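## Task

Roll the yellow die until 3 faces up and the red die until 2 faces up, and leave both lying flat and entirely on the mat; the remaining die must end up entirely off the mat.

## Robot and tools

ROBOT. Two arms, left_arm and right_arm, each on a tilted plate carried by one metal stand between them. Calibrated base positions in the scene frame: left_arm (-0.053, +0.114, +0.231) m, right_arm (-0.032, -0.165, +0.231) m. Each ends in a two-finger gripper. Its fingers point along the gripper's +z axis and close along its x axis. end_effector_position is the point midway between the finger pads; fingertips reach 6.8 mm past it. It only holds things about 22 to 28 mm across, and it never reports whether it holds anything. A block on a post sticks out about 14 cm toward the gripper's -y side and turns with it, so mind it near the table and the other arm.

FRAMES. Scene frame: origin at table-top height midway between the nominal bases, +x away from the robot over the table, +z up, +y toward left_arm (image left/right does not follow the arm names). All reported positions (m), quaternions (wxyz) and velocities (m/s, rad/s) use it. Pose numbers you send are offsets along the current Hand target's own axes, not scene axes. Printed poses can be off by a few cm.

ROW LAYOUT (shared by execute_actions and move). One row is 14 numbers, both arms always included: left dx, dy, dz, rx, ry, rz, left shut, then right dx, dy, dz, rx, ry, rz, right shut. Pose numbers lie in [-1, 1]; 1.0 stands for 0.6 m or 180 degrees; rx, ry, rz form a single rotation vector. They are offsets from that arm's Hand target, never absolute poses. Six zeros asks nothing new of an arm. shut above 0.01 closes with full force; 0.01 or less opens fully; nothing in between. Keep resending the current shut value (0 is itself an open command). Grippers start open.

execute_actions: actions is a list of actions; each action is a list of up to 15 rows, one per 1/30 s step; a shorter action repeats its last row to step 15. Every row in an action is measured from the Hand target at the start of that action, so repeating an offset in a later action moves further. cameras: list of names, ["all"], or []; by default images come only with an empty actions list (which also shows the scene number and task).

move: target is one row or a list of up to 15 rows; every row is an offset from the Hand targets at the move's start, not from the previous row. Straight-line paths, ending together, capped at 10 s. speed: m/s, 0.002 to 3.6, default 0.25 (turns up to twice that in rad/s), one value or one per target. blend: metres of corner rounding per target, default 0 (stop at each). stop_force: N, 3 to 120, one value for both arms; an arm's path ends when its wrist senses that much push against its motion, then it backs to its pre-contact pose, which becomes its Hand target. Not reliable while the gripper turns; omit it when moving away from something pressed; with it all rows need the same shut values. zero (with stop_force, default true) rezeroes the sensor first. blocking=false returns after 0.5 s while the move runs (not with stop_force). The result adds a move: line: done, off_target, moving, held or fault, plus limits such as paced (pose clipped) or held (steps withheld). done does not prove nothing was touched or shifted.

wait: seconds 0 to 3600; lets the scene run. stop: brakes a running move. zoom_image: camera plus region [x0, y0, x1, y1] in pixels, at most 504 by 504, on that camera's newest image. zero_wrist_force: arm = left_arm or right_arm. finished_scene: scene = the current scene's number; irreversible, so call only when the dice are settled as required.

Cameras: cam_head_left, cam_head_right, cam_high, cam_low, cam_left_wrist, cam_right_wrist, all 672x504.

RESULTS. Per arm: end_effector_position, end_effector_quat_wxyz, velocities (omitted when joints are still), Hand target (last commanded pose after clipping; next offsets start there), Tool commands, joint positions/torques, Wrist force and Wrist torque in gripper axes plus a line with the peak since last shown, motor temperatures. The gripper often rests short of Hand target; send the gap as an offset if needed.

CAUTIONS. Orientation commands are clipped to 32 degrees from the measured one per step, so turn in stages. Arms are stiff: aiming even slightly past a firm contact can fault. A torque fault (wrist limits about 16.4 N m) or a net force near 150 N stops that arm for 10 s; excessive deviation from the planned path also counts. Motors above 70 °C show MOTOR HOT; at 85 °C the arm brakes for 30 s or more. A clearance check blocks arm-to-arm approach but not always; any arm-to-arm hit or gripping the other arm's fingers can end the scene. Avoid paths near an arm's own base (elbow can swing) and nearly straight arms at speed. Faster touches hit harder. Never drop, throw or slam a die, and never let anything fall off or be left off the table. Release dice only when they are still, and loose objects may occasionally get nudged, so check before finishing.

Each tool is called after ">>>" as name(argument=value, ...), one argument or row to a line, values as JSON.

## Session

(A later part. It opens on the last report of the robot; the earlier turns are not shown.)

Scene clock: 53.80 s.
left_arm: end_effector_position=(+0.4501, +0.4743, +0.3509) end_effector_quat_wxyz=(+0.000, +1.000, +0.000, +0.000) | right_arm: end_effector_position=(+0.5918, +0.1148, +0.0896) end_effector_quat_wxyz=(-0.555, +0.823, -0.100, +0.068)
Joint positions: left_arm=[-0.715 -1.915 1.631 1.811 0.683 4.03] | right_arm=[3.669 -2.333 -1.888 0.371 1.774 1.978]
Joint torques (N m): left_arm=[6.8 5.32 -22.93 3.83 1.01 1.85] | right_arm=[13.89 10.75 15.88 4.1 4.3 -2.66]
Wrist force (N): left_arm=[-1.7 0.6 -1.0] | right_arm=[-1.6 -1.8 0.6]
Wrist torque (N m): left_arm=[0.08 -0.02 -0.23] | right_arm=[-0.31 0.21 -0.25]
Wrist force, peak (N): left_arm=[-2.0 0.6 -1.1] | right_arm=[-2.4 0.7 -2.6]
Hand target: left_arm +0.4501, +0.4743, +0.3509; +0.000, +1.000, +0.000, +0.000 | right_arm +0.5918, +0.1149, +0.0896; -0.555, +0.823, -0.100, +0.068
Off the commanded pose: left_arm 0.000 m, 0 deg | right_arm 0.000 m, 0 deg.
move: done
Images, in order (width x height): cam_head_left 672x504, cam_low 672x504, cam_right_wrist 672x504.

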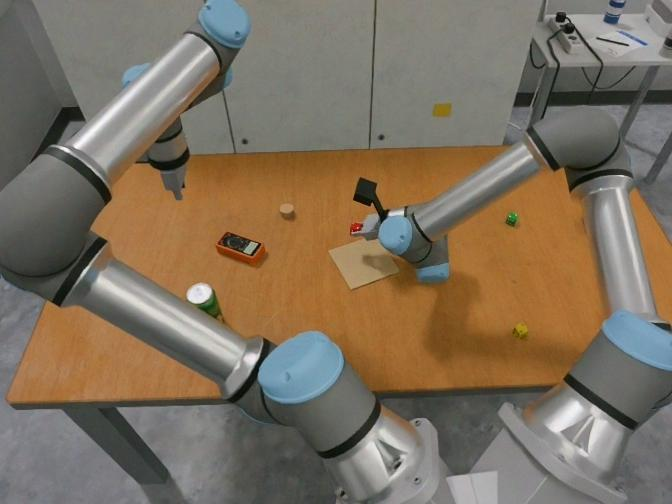

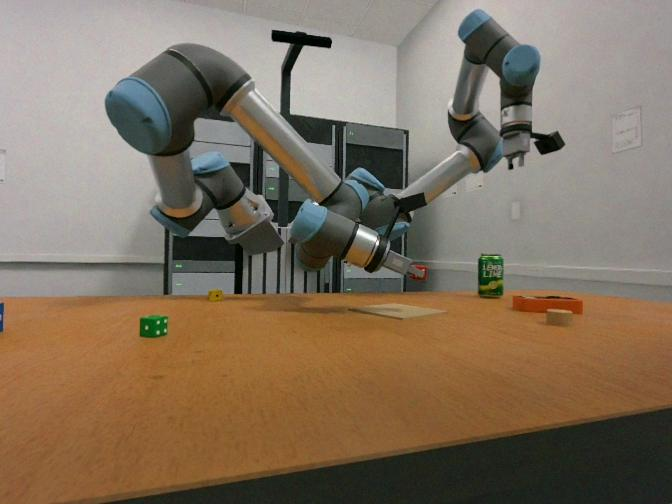

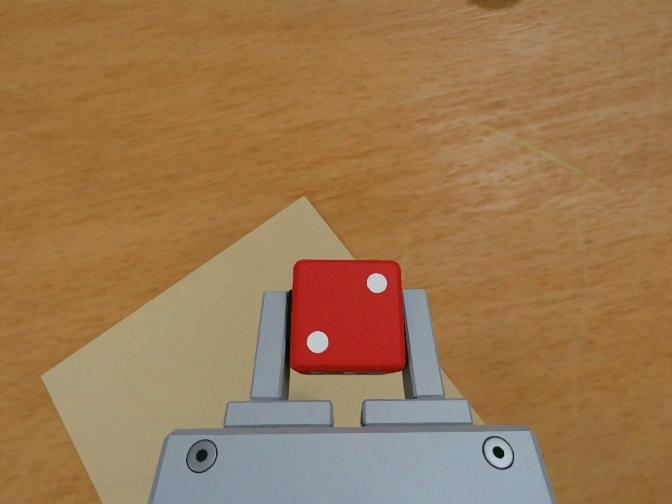

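>>> move(
  target=[0,0,0,0,0,0,0,-0.009,0.08,0.0247,0,0,0,1],
  speed=0.2,
  cameras=[],
)

>>> move(
  target=[0,0,0,0,0,0,0,0,0.0463,0.0188,0,0,0,1],
  speed=0.02,
  stop_force=5,
  cameras=["cam_right_wrist","cam_low"],
)

>>> zoom_image(
  camera="cam_low",
  region=[320, 220, 480, 330],
)

Scene clock: 57.37 s.
left_arm: end_effector_position=(+0.4501, +0.4743, +0.3509) end_effector_quat_wxyz=(+0.000, +1.000, +0.000, +0.000) | right_arm: end_effector_position=(+0.5856, +0.1120, +0.0397) end_effector_quat_wxyz=(-0.555, +0.823, -0.100, +0.068)
Joint positions: left_arm=[-0.715 -1.915 1.631 1.811 0.683 4.03] | right_arm=[3.6 -2.417 -1.841 0.399 1.827 1.932]
Joint torques (N m): left_arm=[6.41 6 -23.27 3.93 1.11 1.6] | right_arm=[13.6 10.67 15.19 4.16 3.65 -2.42]
Wrist force (N): left_arm=[-1.8 0.4 -1.0] | right_arm=[-1.5 -2.3 0.8]
Wrist torque (N m): left_arm=[0.06 -0.02 -0.23] | right_arm=[-0.37 0.20 -0.26]
Wrist force, peak (N): left_arm=[-2.1 0.5 -0.9] | right_arm=[-1.8 -3.0 0.4]
Hand target: left_arm +0.4501, +0.4743, +0.3509; +0.000, +1.000, +0.000, +0.000 | right_arm +0.5856, +0.1120, +0.0396; -0.555, +0.823, -0.100, +0.068
Off the commanded pose: left_arm 0.000 m, 0 deg | right_arm 0.000 m, 0 deg.
move: done

Scene clock: 59.30 s.
left_arm: end_effector_position=(+0.4501, +0.4743, +0.3509) end_effector_quat_wxyz=(+0.000, +1.000, +0.000, +0.000) | right_arm: end_effector_position=(+0.5855, +0.1120, +0.0263) end_effector_quat_wxyz=(-0.555, +0.823, -0.100, +0.068)
Joint positions: left_arm=[-0.715 -1.915 1.631 1.811 0.683 4.03] | right_arm=[3.582 -2.441 -1.822 0.399 1.84 1.92]
Joint torques (N m): left_arm=[6.56 7.27 -22.95 4.02 1.2 1.74] | right_arm=[41.4 56.31 -8.44 0.44 -2.04 2.05]
Wrist force (N): left_arm=[-1.9 0.4 -0.8] | right_arm=[-3.0 -7.1 0.1]
Wrist torque (N m): left_arm=[0.06 -0.01 -0.23] | right_arm=[-0.33 0.22 -0.30]
Wrist force, peak (N): left_arm=[-2.0 0.4 -1.1] | right_arm=[-2.0 -9.7 -4.7]
Hand target: left_arm +0.4501, +0.4743, +0.3509; +0.000, +1.000, +0.000, +0.000 | right_arm +0.5855, +0.1120, +0.0263; -0.555, +0.823, -0.100, +0.068 (not the last commanded pose)
Off the commanded pose: left_arm 0.000 m, 0 deg | right_arm 0.017 m, 0 deg.
move: contact (right_arm)
Images, in order (width x height): cam_low 672x504, cam_right_wrist 672x504.

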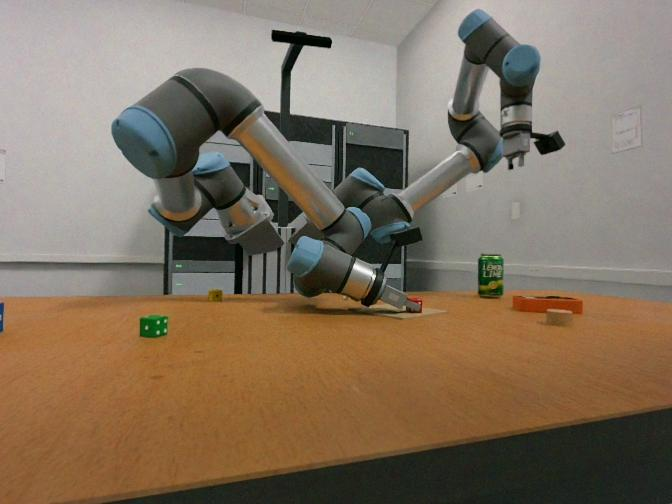

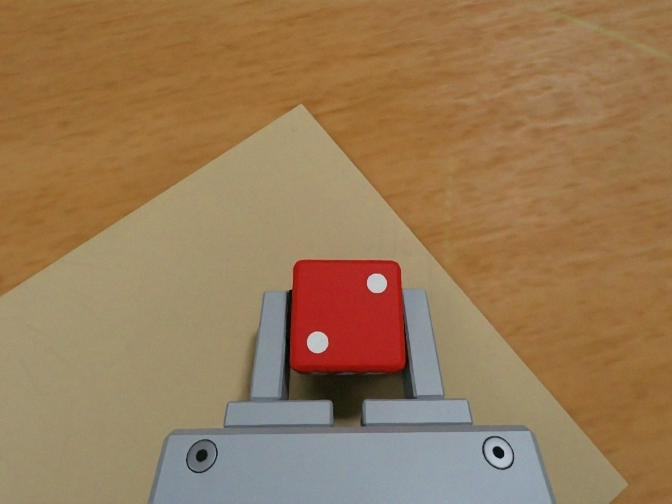

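Scaled by 3.150 from the camera's image (finer frame: 960x720).

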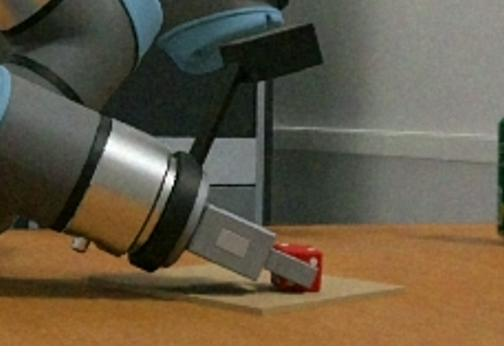

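>>> execute_actions(
  actions=[
    [[0,0,0,0,0,0,0,0,0,0,0,0,0,0]],
  ],
)

>>> move(
  target=[0,0,0,0,0,0,0,0,0,-0.1667,0,0,0,0],
  speed=0.2,
  cameras=["cam_right_wrist"],
)

>>> move(
  target=[
    [0,0,0,0,0,0,0,0,-0.185,-0.075,0,0,0,0],
    [0,0,0,0,0,0,0,-0.25,0.1315,-0.6085,-0.1795,0.3443,0.7733,0],
  ],
  speed=0.4,
  blend=[0.04,0],
  cameras=["cam_right_wrist","cam_head_left"],
)

Scene clock: 63.03 s.
left_arm: end_effector_position=(+0.4501, +0.4743, +0.3509) end_effector_quat_wxyz=(+0.000, +1.000, +0.000, +0.000) | right_arm: end_effector_position=(+0.5856, +0.1120, +0.0263) end_effector_quat_wxyz=(-0.555, +0.823, -0.100, +0.068)
Joint positions: left_arm=[-0.715 -1.915 1.631 1.811 0.683 4.03] | right_arm=[3.582 -2.441 -1.822 0.399 1.84 1.92]
Joint torques (N m): left_arm=[6.57 7.06 -23.9 3.94 1.02 1.56] | right_arm=[41.08 54.41 -7.37 2.85 3.46 2.06]
Wrist force (N): left_arm=[-1.9 0.3 -1.2] | right_arm=[-1.9 -2.3 0.5]
Wrist torque (N m): left_arm=[0.05 -0.01 -0.23] | right_arm=[-0.35 0.23 -0.26]
Wrist force, peak (N): left_arm=[-2.1 0.5 -1.1] | right_arm=[-2.7 -7.5 0.1]
Hand target: left_arm +0.4501, +0.4743, +0.3509; +0.000, +1.000, +0.000, +0.000 | right_arm +0.5855, +0.1120, +0.0263; -0.555, +0.823, -0.100, +0.068
Off the commanded pose: left_arm 0.000 m, 0 deg | right_arm 0.000 m, 0 deg.

Scene clock: 64.17 s.
left_arm: end_effector_position=(+0.4501, +0.4743, +0.3509) end_effector_quat_wxyz=(+0.000, +1.000, +0.000, +0.000) | right_arm: end_effector_position=(+0.5633, +0.0221, +0.0638) end_effector_quat_wxyz=(-0.555, +0.823, -0.100, +0.068)
Joint positions: left_arm=[-0.715 -1.915 1.631 1.811 0.683 4.03] | right_arm=[3.528 -2.223 -2.035 0.384 1.88 1.883]
Joint torques (N m): left_arm=[6.81 6.71 -22.74 3.98 0.95 1.68] | right_arm=[9.04 55.55 -6.99 0.44 3.91 -2.62]
Wrist force (N): left_arm=[-1.8 0.3 -0.8] | right_arm=[-1.8 -2.1 0.7]
Wrist torque (N m): left_arm=[0.05 -0.01 -0.23] | right_arm=[-0.30 0.23 -0.26]
Wrist force, peak (N): left_arm=[-1.9 0.6 -1.0] | right_arm=[-1.5 -2.8 1.7]
Hand target: left_arm +0.4501, +0.4743, +0.3509; +0.000, +1.000, +0.000, +0.000 | right_arm +0.5633, +0.0220, +0.0639; -0.555, +0.823, -0.100, +0.068
Off the commanded pose: left_arm 0.000 m, 0 deg | right_arm 0.000 m, 0 deg.
move: done

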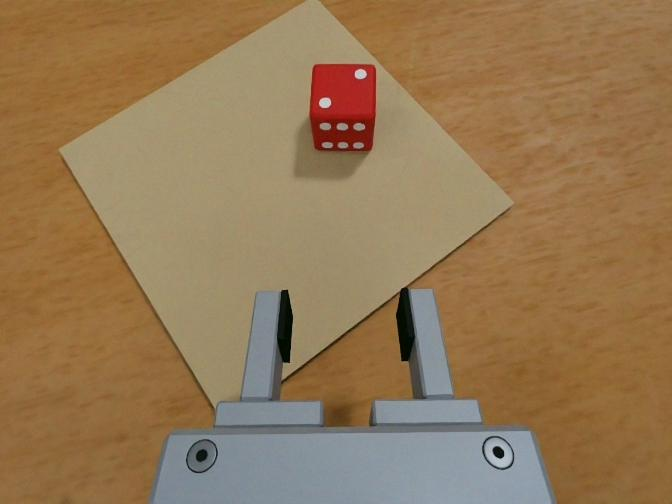

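Scene clock: 68.60 s.
left_arm: end_effector_position=(+0.4501, +0.4743, +0.3509) end_effector_quat_wxyz=(+0.000, +1.000, +0.000, +0.000) | right_arm: end_effector_position=(+0.3293, -0.2991, +0.1279) end_effector_quat_wxyz=(-0.030, -0.171, +0.970, +0.170)
Joint positions: left_arm=[-0.715 -1.915 1.631 1.811 0.683 4.03] | right_arm=[3.564 -0.992 -2.649 -0.734 1.092 4.632]
Joint torques (N m): left_arm=[6.96 5.74 -22.43 3.62 1.07 1.57] | right_arm=[-16.69 21.09 22.89 0.21 2.97 2.41]
Wrist force (N): left_arm=[-2.0 0.5 -1.1] | right_arm=[-2.6 -0.1 0.3]
Wrist torque (N m): left_arm=[0.07 0.00 -0.23] | right_arm=[0.17 0.39 -0.27]
Wrist force, peak (N): left_arm=[-2.2 0.2 -0.9] | right_arm=[-4.3 -0.2 -0.1]
Hand target: left_arm +0.4501, +0.4743, +0.3509; +0.000, +1.000, +0.000, +0.000 | right_arm +0.3292, -0.2992, +0.1279; -0.031, -0.171, +0.970, +0.170
Off the commanded pose: left_arm 0.000 m, 0 deg | right_arm 0.000 m, 0 deg.
move: done
Images, in order (width x height): cam_head_left 672x504, cam_right_wrist 672x504.

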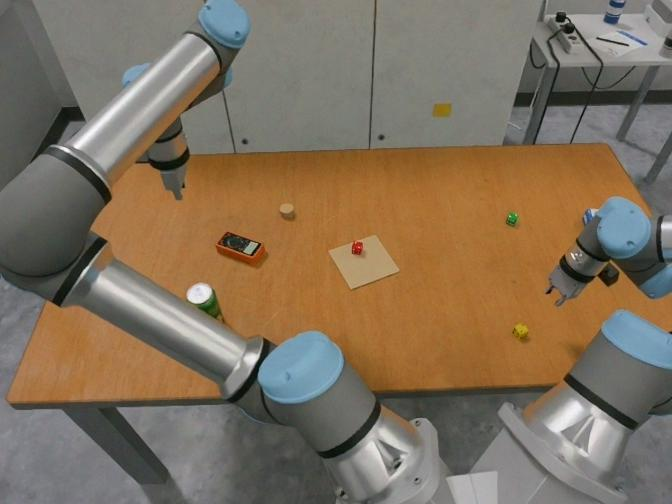

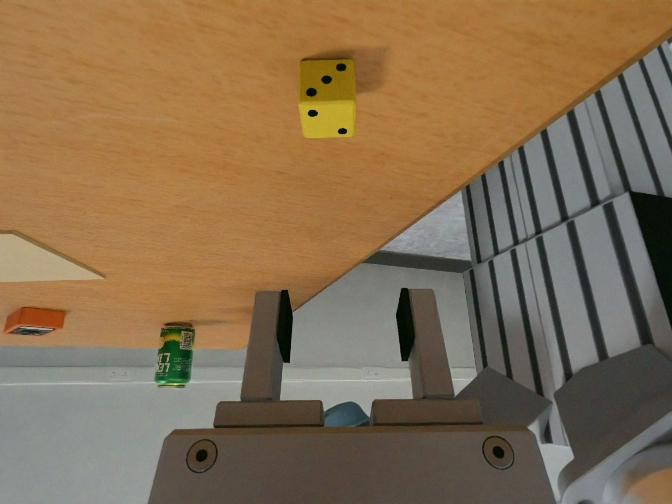

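>>> move(
  target=[0,0,0,0,0,0,0,-0.0107,0.0128,0.125,0,0,0,0],
  speed=0.25,
  cameras=["cam_right_wrist"],
)

Scene clock: 70.60 s.
left_arm: end_effector_position=(+0.4501, +0.4743, +0.3509) end_effector_quat_wxyz=(+0.000, +1.000, +0.000, +0.000) | right_arm: end_effector_position=(+0.3240, -0.2662, +0.0601) end_effector_quat_wxyz=(-0.031, -0.171, +0.970, +0.170)
Joint positions: left_arm=[-0.715 -1.915 1.631 1.811 0.683 4.03] | right_arm=[3.451 -1.414 -2.687 -0.223 1.131 4.515]
Joint torques (N m): left_arm=[6.36 5.48 -22.62 3.76 1.31 1.54] | right_arm=[-9.05 -2.37 14.02 4.06 2.68 -2.46]
Wrist force (N): left_arm=[-1.5 0.2 -0.9] | right_arm=[-2.6 0.2 -0.1]
Wrist torque (N m): left_arm=[0.05 -0.04 -0.23] | right_arm=[0.20 0.40 -0.09]
Wrist force, peak (N): left_arm=[-2.1 0.5 -0.9] | right_arm=[-1.8 2.1 2.3]
Hand target: left_arm +0.4501, +0.4743, +0.3509; +0.000, +1.000, +0.000, +0.000 | right_arm +0.3240, -0.2661, +0.0601; -0.031, -0.171, +0.970, +0.170
Off the commanded pose: left_arm 0.000 m, 0 deg | right_arm 0.000 m, 0 deg.
move: done

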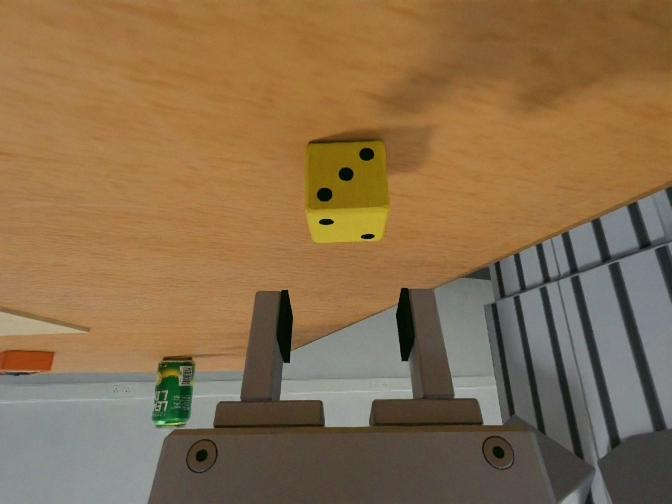

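>>> move(
  target=[0,0,0,0,0,0,0,0,0.005,0.078,0,0,0,0],
  speed=0.12,
  stop_force=10,
  cameras=["cam_right_wrist"],
)

Scene clock: 72.93 s.
left_arm: end_effector_position=(+0.4501, +0.4743, +0.3509) end_effector_quat_wxyz=(+0.000, +1.000, +0.000, +0.000) | right_arm: end_effector_position=(+0.3175, -0.2485, +0.0171) end_effector_quat_wxyz=(-0.031, -0.171, +0.970, +0.170)
Joint positions: left_arm=[-0.715 -1.915 1.631 1.811 0.683 4.03] | right_arm=[3.388 -1.68 -2.671 0.054 1.156 4.451]
Joint torques (N m): left_arm=[7.48 7.16 -23.29 3.96 1.01 1.45] | right_arm=[-4.83 0.61 9.09 3.84 2.87 -2.56]
Wrist force (N): left_arm=[-1.7 0.6 -0.8] | right_arm=[-2.1 0.7 -0.2]
Wrist torque (N m): left_arm=[0.08 -0.03 -0.23] | right_arm=[0.25 0.37 -0.08]
Wrist force, peak (N): left_arm=[-2.0 0.4 -0.9] | right_arm=[-2.6 0.9 -0.4]
Hand target: left_arm +0.4501, +0.4743, +0.3509; +0.000, +1.000, +0.000, +0.000 | right_arm +0.3175, -0.2485, +0.0171; -0.031, -0.171, +0.970, +0.170
Off the commanded pose: left_arm 0.000 m, 0 deg | right_arm 0.000 m, 0 deg.
move: done

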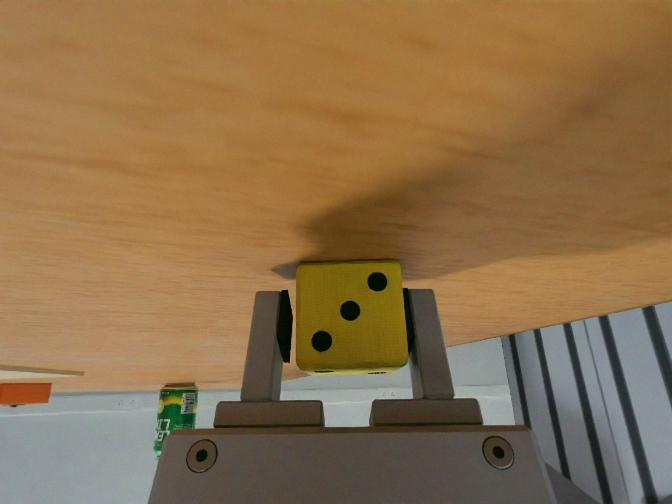

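>>> execute_actions(
  actions=[
    [[0,0,0,0,0,0,0,0,0,0,0,0,0,1]],
  ],
)

>>> move(
  target=[
    [0,0,0,0,0,0,0,0,0.057,-0.157,0,0,0,1],
    [0,0,0,0,0,0,0,-0.509,0.4378,-0.0238,0.1795,-0.3443,-0.7733,1],
  ],
  speed=0.35,
  blend=[0.03,0],
  cameras=["cam_right_wrist","cam_head_left"],
)

Scene clock: 75.13 s.
left_arm: end_effector_position=(+0.4501, +0.4743, +0.3509) end_effector_quat_wxyz=(+0.000, +1.000, +0.000, +0.000) | right_arm: end_effector_position=(+0.3175, -0.2485, +0.0171) end_effector_quat_wxyz=(-0.031, -0.171, +0.970, +0.171)
Joint positions: left_arm=[-0.715 -1.915 1.631 1.811 0.683 4.03] | right_arm=[3.388 -1.68 -2.671 0.054 1.156 4.451]
Joint torques (N m): left_arm=[8.19 6.7 -22.47 3.96 0.81 1.44] | right_arm=[-3.93 1.04 7.28 1.38 0.6 -0.39]
Wrist force (N): left_arm=[-1.7 0.5 -1.0] | right_arm=[-1.2 2.6 -3.9]
Wrist torque (N m): left_arm=[0.08 -0.03 -0.23] | right_arm=[0.28 0.37 -0.08]
Wrist force, peak (N): left_arm=[-1.9 0.7 -1.1] | right_arm=[-1.2 2.5 -4.3]
Hand target: left_arm +0.4501, +0.4743, +0.3509; +0.000, +1.000, +0.000, +0.000 | right_arm +0.3175, -0.2485, +0.0171; -0.031, -0.171, +0.970, +0.170
Off the commanded pose: left_arm 0.000 m, 0 deg | right_arm 0.000 m, 0 deg.

Scene clock: 80.07 s.
left_arm: end_effector_position=(+0.4501, +0.4743, +0.3509) end_effector_quat_wxyz=(+0.000, +1.000, +0.000, +0.000) | right_arm: end_effector_position=(+0.5215, +0.0835, +0.1199) end_effector_quat_wxyz=(-0.555, +0.823, -0.101, +0.068)
Joint positions: left_arm=[-0.715 -1.915 1.631 1.811 0.683 4.03] | right_arm=[3.716 -2.245 -2.134 0.536 1.739 2.01]
Joint torques (N m): left_arm=[7.62 5.24 -22.63 3.98 0.76 1.71] | right_arm=[11.04 5.85 16.28 0.54 3.74 -3.04]
Wrist force (N): left_arm=[-2.0 0.4 -1.0] | right_arm=[-1.9 -1.9 0.3]
Wrist torque (N m): left_arm=[0.06 0.00 -0.23] | right_arm=[-0.28 0.20 -0.27]
Wrist force, peak (N): left_arm=[-2.1 0.9 -1.0] | right_arm=[-4.7 0.8 -1.3]
Hand target: left_arm +0.4501, +0.4743, +0.3509; +0.000, +1.000, +0.000, +0.000 | right_arm +0.5215, +0.0836, +0.1199; -0.555, +0.823, -0.100, +0.068
Off the commanded pose: left_arm 0.000 m, 0 deg | right_arm 0.000 m, 0 deg.
move: done
Images, in order (width x height): cam_head_left 672x504, cam_right_wrist 672x504.

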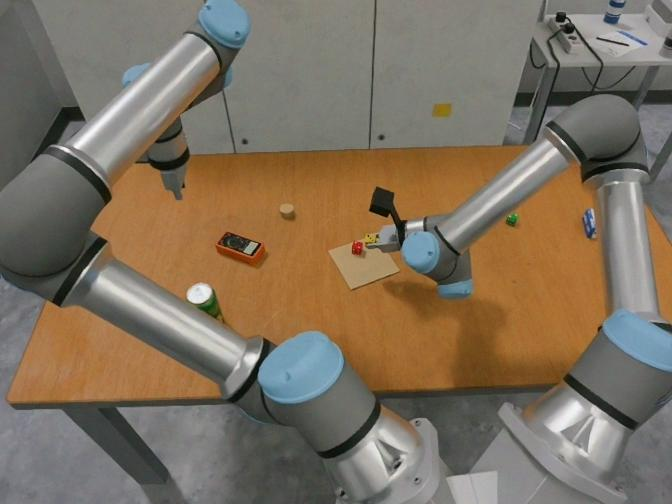

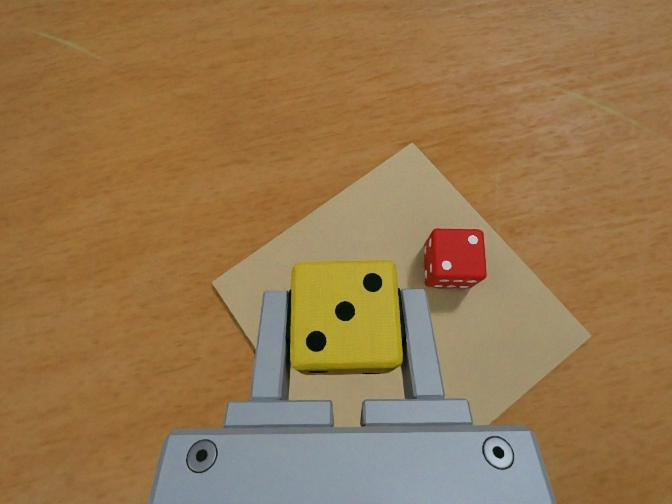

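>>> move(
  target=[0,0,0,0,0,0,0,0,0.1276,0.0516,0,0,0,1],
  speed=0.2,
  cameras=[],
)

>>> move(
  target=[0,0,0,0,0,0,0,0,0.0463,0.0188,0,0,0,1],
  speed=0.02,
  stop_force=5,
  cameras=["cam_right_wrist"],
)

Scene clock: 81.67 s.
left_arm: end_effector_position=(+0.4501, +0.4743, +0.3509) end_effector_quat_wxyz=(+0.000, +1.000, +0.000, +0.000) | right_arm: end_effector_position=(+0.5215, +0.0835, +0.0374) end_effector_quat_wxyz=(-0.555, +0.823, -0.100, +0.068)
Joint positions: left_arm=[-0.715 -1.915 1.631 1.811 0.683 4.03] | right_arm=[3.584 -2.401 -2.024 0.562 1.838 1.922]
Joint torques (N m): left_arm=[7.39 5.85 -22.93 4.04 0.9 1.64] | right_arm=[11.49 6.62 11.8 0.3 3.93 -2.46]
Wrist force (N): left_arm=[-1.8 0.6 -1.0] | right_arm=[-1.9 -2.3 0.5]
Wrist torque (N m): left_arm=[0.08 -0.02 -0.23] | right_arm=[-0.34 0.21 -0.26]
Wrist force, peak (N): left_arm=[-2.1 0.5 -0.9] | right_arm=[-1.8 -2.8 0.1]
Hand target: left_arm +0.4501, +0.4743, +0.3509; +0.000, +1.000, +0.000, +0.000 | right_arm +0.5215, +0.0835, +0.0373; -0.555, +0.823, -0.100, +0.068
Off the commanded pose: left_arm 0.000 m, 0 deg | right_arm 0.000 m, 0 deg.
move: done

Scene clock: 83.37 s.
left_arm: end_effector_position=(+0.4501, +0.4743, +0.3509) end_effector_quat_wxyz=(+0.000, +1.000, +0.000, +0.000) | right_arm: end_effector_position=(+0.5215, +0.0835, +0.0272) end_effector_quat_wxyz=(-0.555, +0.823, -0.100, +0.068)
Joint positions: left_arm=[-0.715 -1.915 1.631 1.811 0.683 4.03] | right_arm=[3.569 -2.419 -2.008 0.562 1.85 1.911]
Joint torques (N m): left_arm=[6.09 6.42 -21.62 3.77 0.88 1.7] | right_arm=[38.84 52.12 -9.41 0.15 -1.81 2.32]
Wrist force (N): left_arm=[-1.5 0.4 -0.8] | right_arm=[-3.0 -7.0 -0.7]
Wrist torque (N m): left_arm=[0.06 -0.03 -0.23] | right_arm=[-0.32 0.15 -0.28]
Wrist force, peak (N): left_arm=[-2.1 0.2 -1.1] | right_arm=[-1.0 -9.7 -5.0]
Hand target: left_arm +0.4501, +0.4743, +0.3509; +0.000, +1.000, +0.000, +0.000 | right_arm +0.5215, +0.0835, +0.0272; -0.555, +0.823, -0.100, +0.068 (not the last commanded pose)
Off the commanded pose: left_arm 0.000 m, 0 deg | right_arm 0.020 m, 0 deg.
move: contact (right_arm)

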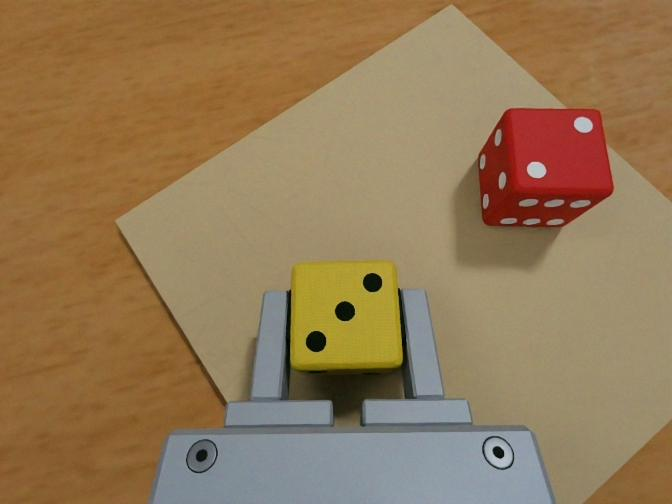

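>>> execute_actions(
  actions=[
    [[0,0,0,0,0,0,0,0,0,0,0,0,0,0]],
  ],
)

>>> move(
  target=[0,0,0,0,0,0,0,0,0,-0.1667,0,0,0,0],
  speed=0.2,
  cameras=["cam_right_wrist"],
)

Scene clock: 84.63 s.
left_arm: end_effector_position=(+0.4501, +0.4743, +0.3509) end_effector_quat_wxyz=(+0.000, +1.000, +0.000, +0.000) | right_arm: end_effector_position=(+0.5215, +0.0835, +0.0272) end_effector_quat_wxyz=(-0.555, +0.823, -0.100, +0.068)
Joint positions: left_arm=[-0.715 -1.915 1.631 1.811 0.683 4.03] | right_arm=[3.569 -2.419 -2.008 0.562 1.85 1.911]
Joint torques (N m): left_arm=[5.73 5.61 -22.15 3.94 0.89 1.51] | right_arm=[37.51 51.9 -8.54 2.05 3.2 2.24]
Wrist force (N): left_arm=[-1.9 0.3 -1.0] | right_arm=[-1.5 -2.3 0.4]
Wrist torque (N m): left_arm=[0.05 -0.01 -0.23] | right_arm=[-0.33 0.18 -0.26]
Wrist force, peak (N): left_arm=[-2.1 0.4 -0.9] | right_arm=[-3.2 -6.9 -0.6]
Hand target: left_arm +0.4501, +0.4743, +0.3509; +0.000, +1.000, +0.000, +0.000 | right_arm +0.5215, +0.0835, +0.0272; -0.555, +0.823, -0.100, +0.068
Off the commanded pose: left_arm 0.000 m, 0 deg | right_arm 0.000 m, 0 deg.

Scene clock: 85.80 s.
left_arm: end_effector_position=(+0.4501, +0.4743, +0.3509) end_effector_quat_wxyz=(+0.000, +1.000, +0.000, +0.000) | right_arm: end_effector_position=(+0.4992, -0.0064, +0.0647) end_effector_quat_wxyz=(-0.555, +0.823, -0.100, +0.068)
Joint positions: left_arm=[-0.715 -1.915 1.631 1.811 0.683 4.03] | right_arm=[3.505 -2.199 -2.213 0.534 1.898 1.866]
Joint torques (N m): left_arm=[7.64 6 -22.1 3.96 0.56 1.71] | right_arm=[8.25 52.89 -11.69 0.37 4.08 -2.63]
Wrist force (N): left_arm=[-1.6 0.5 -0.9] | right_arm=[-1.6 -2.2 0.7]
Wrist torque (N m): left_arm=[0.08 -0.03 -0.23] | right_arm=[-0.29 0.19 -0.26]
Wrist force, peak (N): left_arm=[-2.1 0.6 -1.0] | right_arm=[-2.7 -2.4 1.7]
Hand target: left_arm +0.4501, +0.4743, +0.3509; +0.000, +1.000, +0.000, +0.000 | right_arm +0.4992, -0.0065, +0.0647; -0.555, +0.823, -0.100, +0.068
Off the commanded pose: left_arm 0.000 m, 0 deg | right_arm 0.000 m, 0 deg.
move: done

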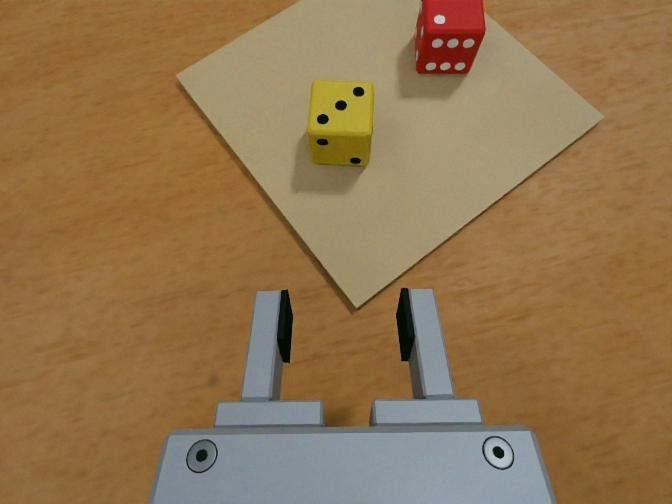

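Both fully on, correct.

>>> finished_scene(
  scene=1,
)

The scene is finished: the task was done.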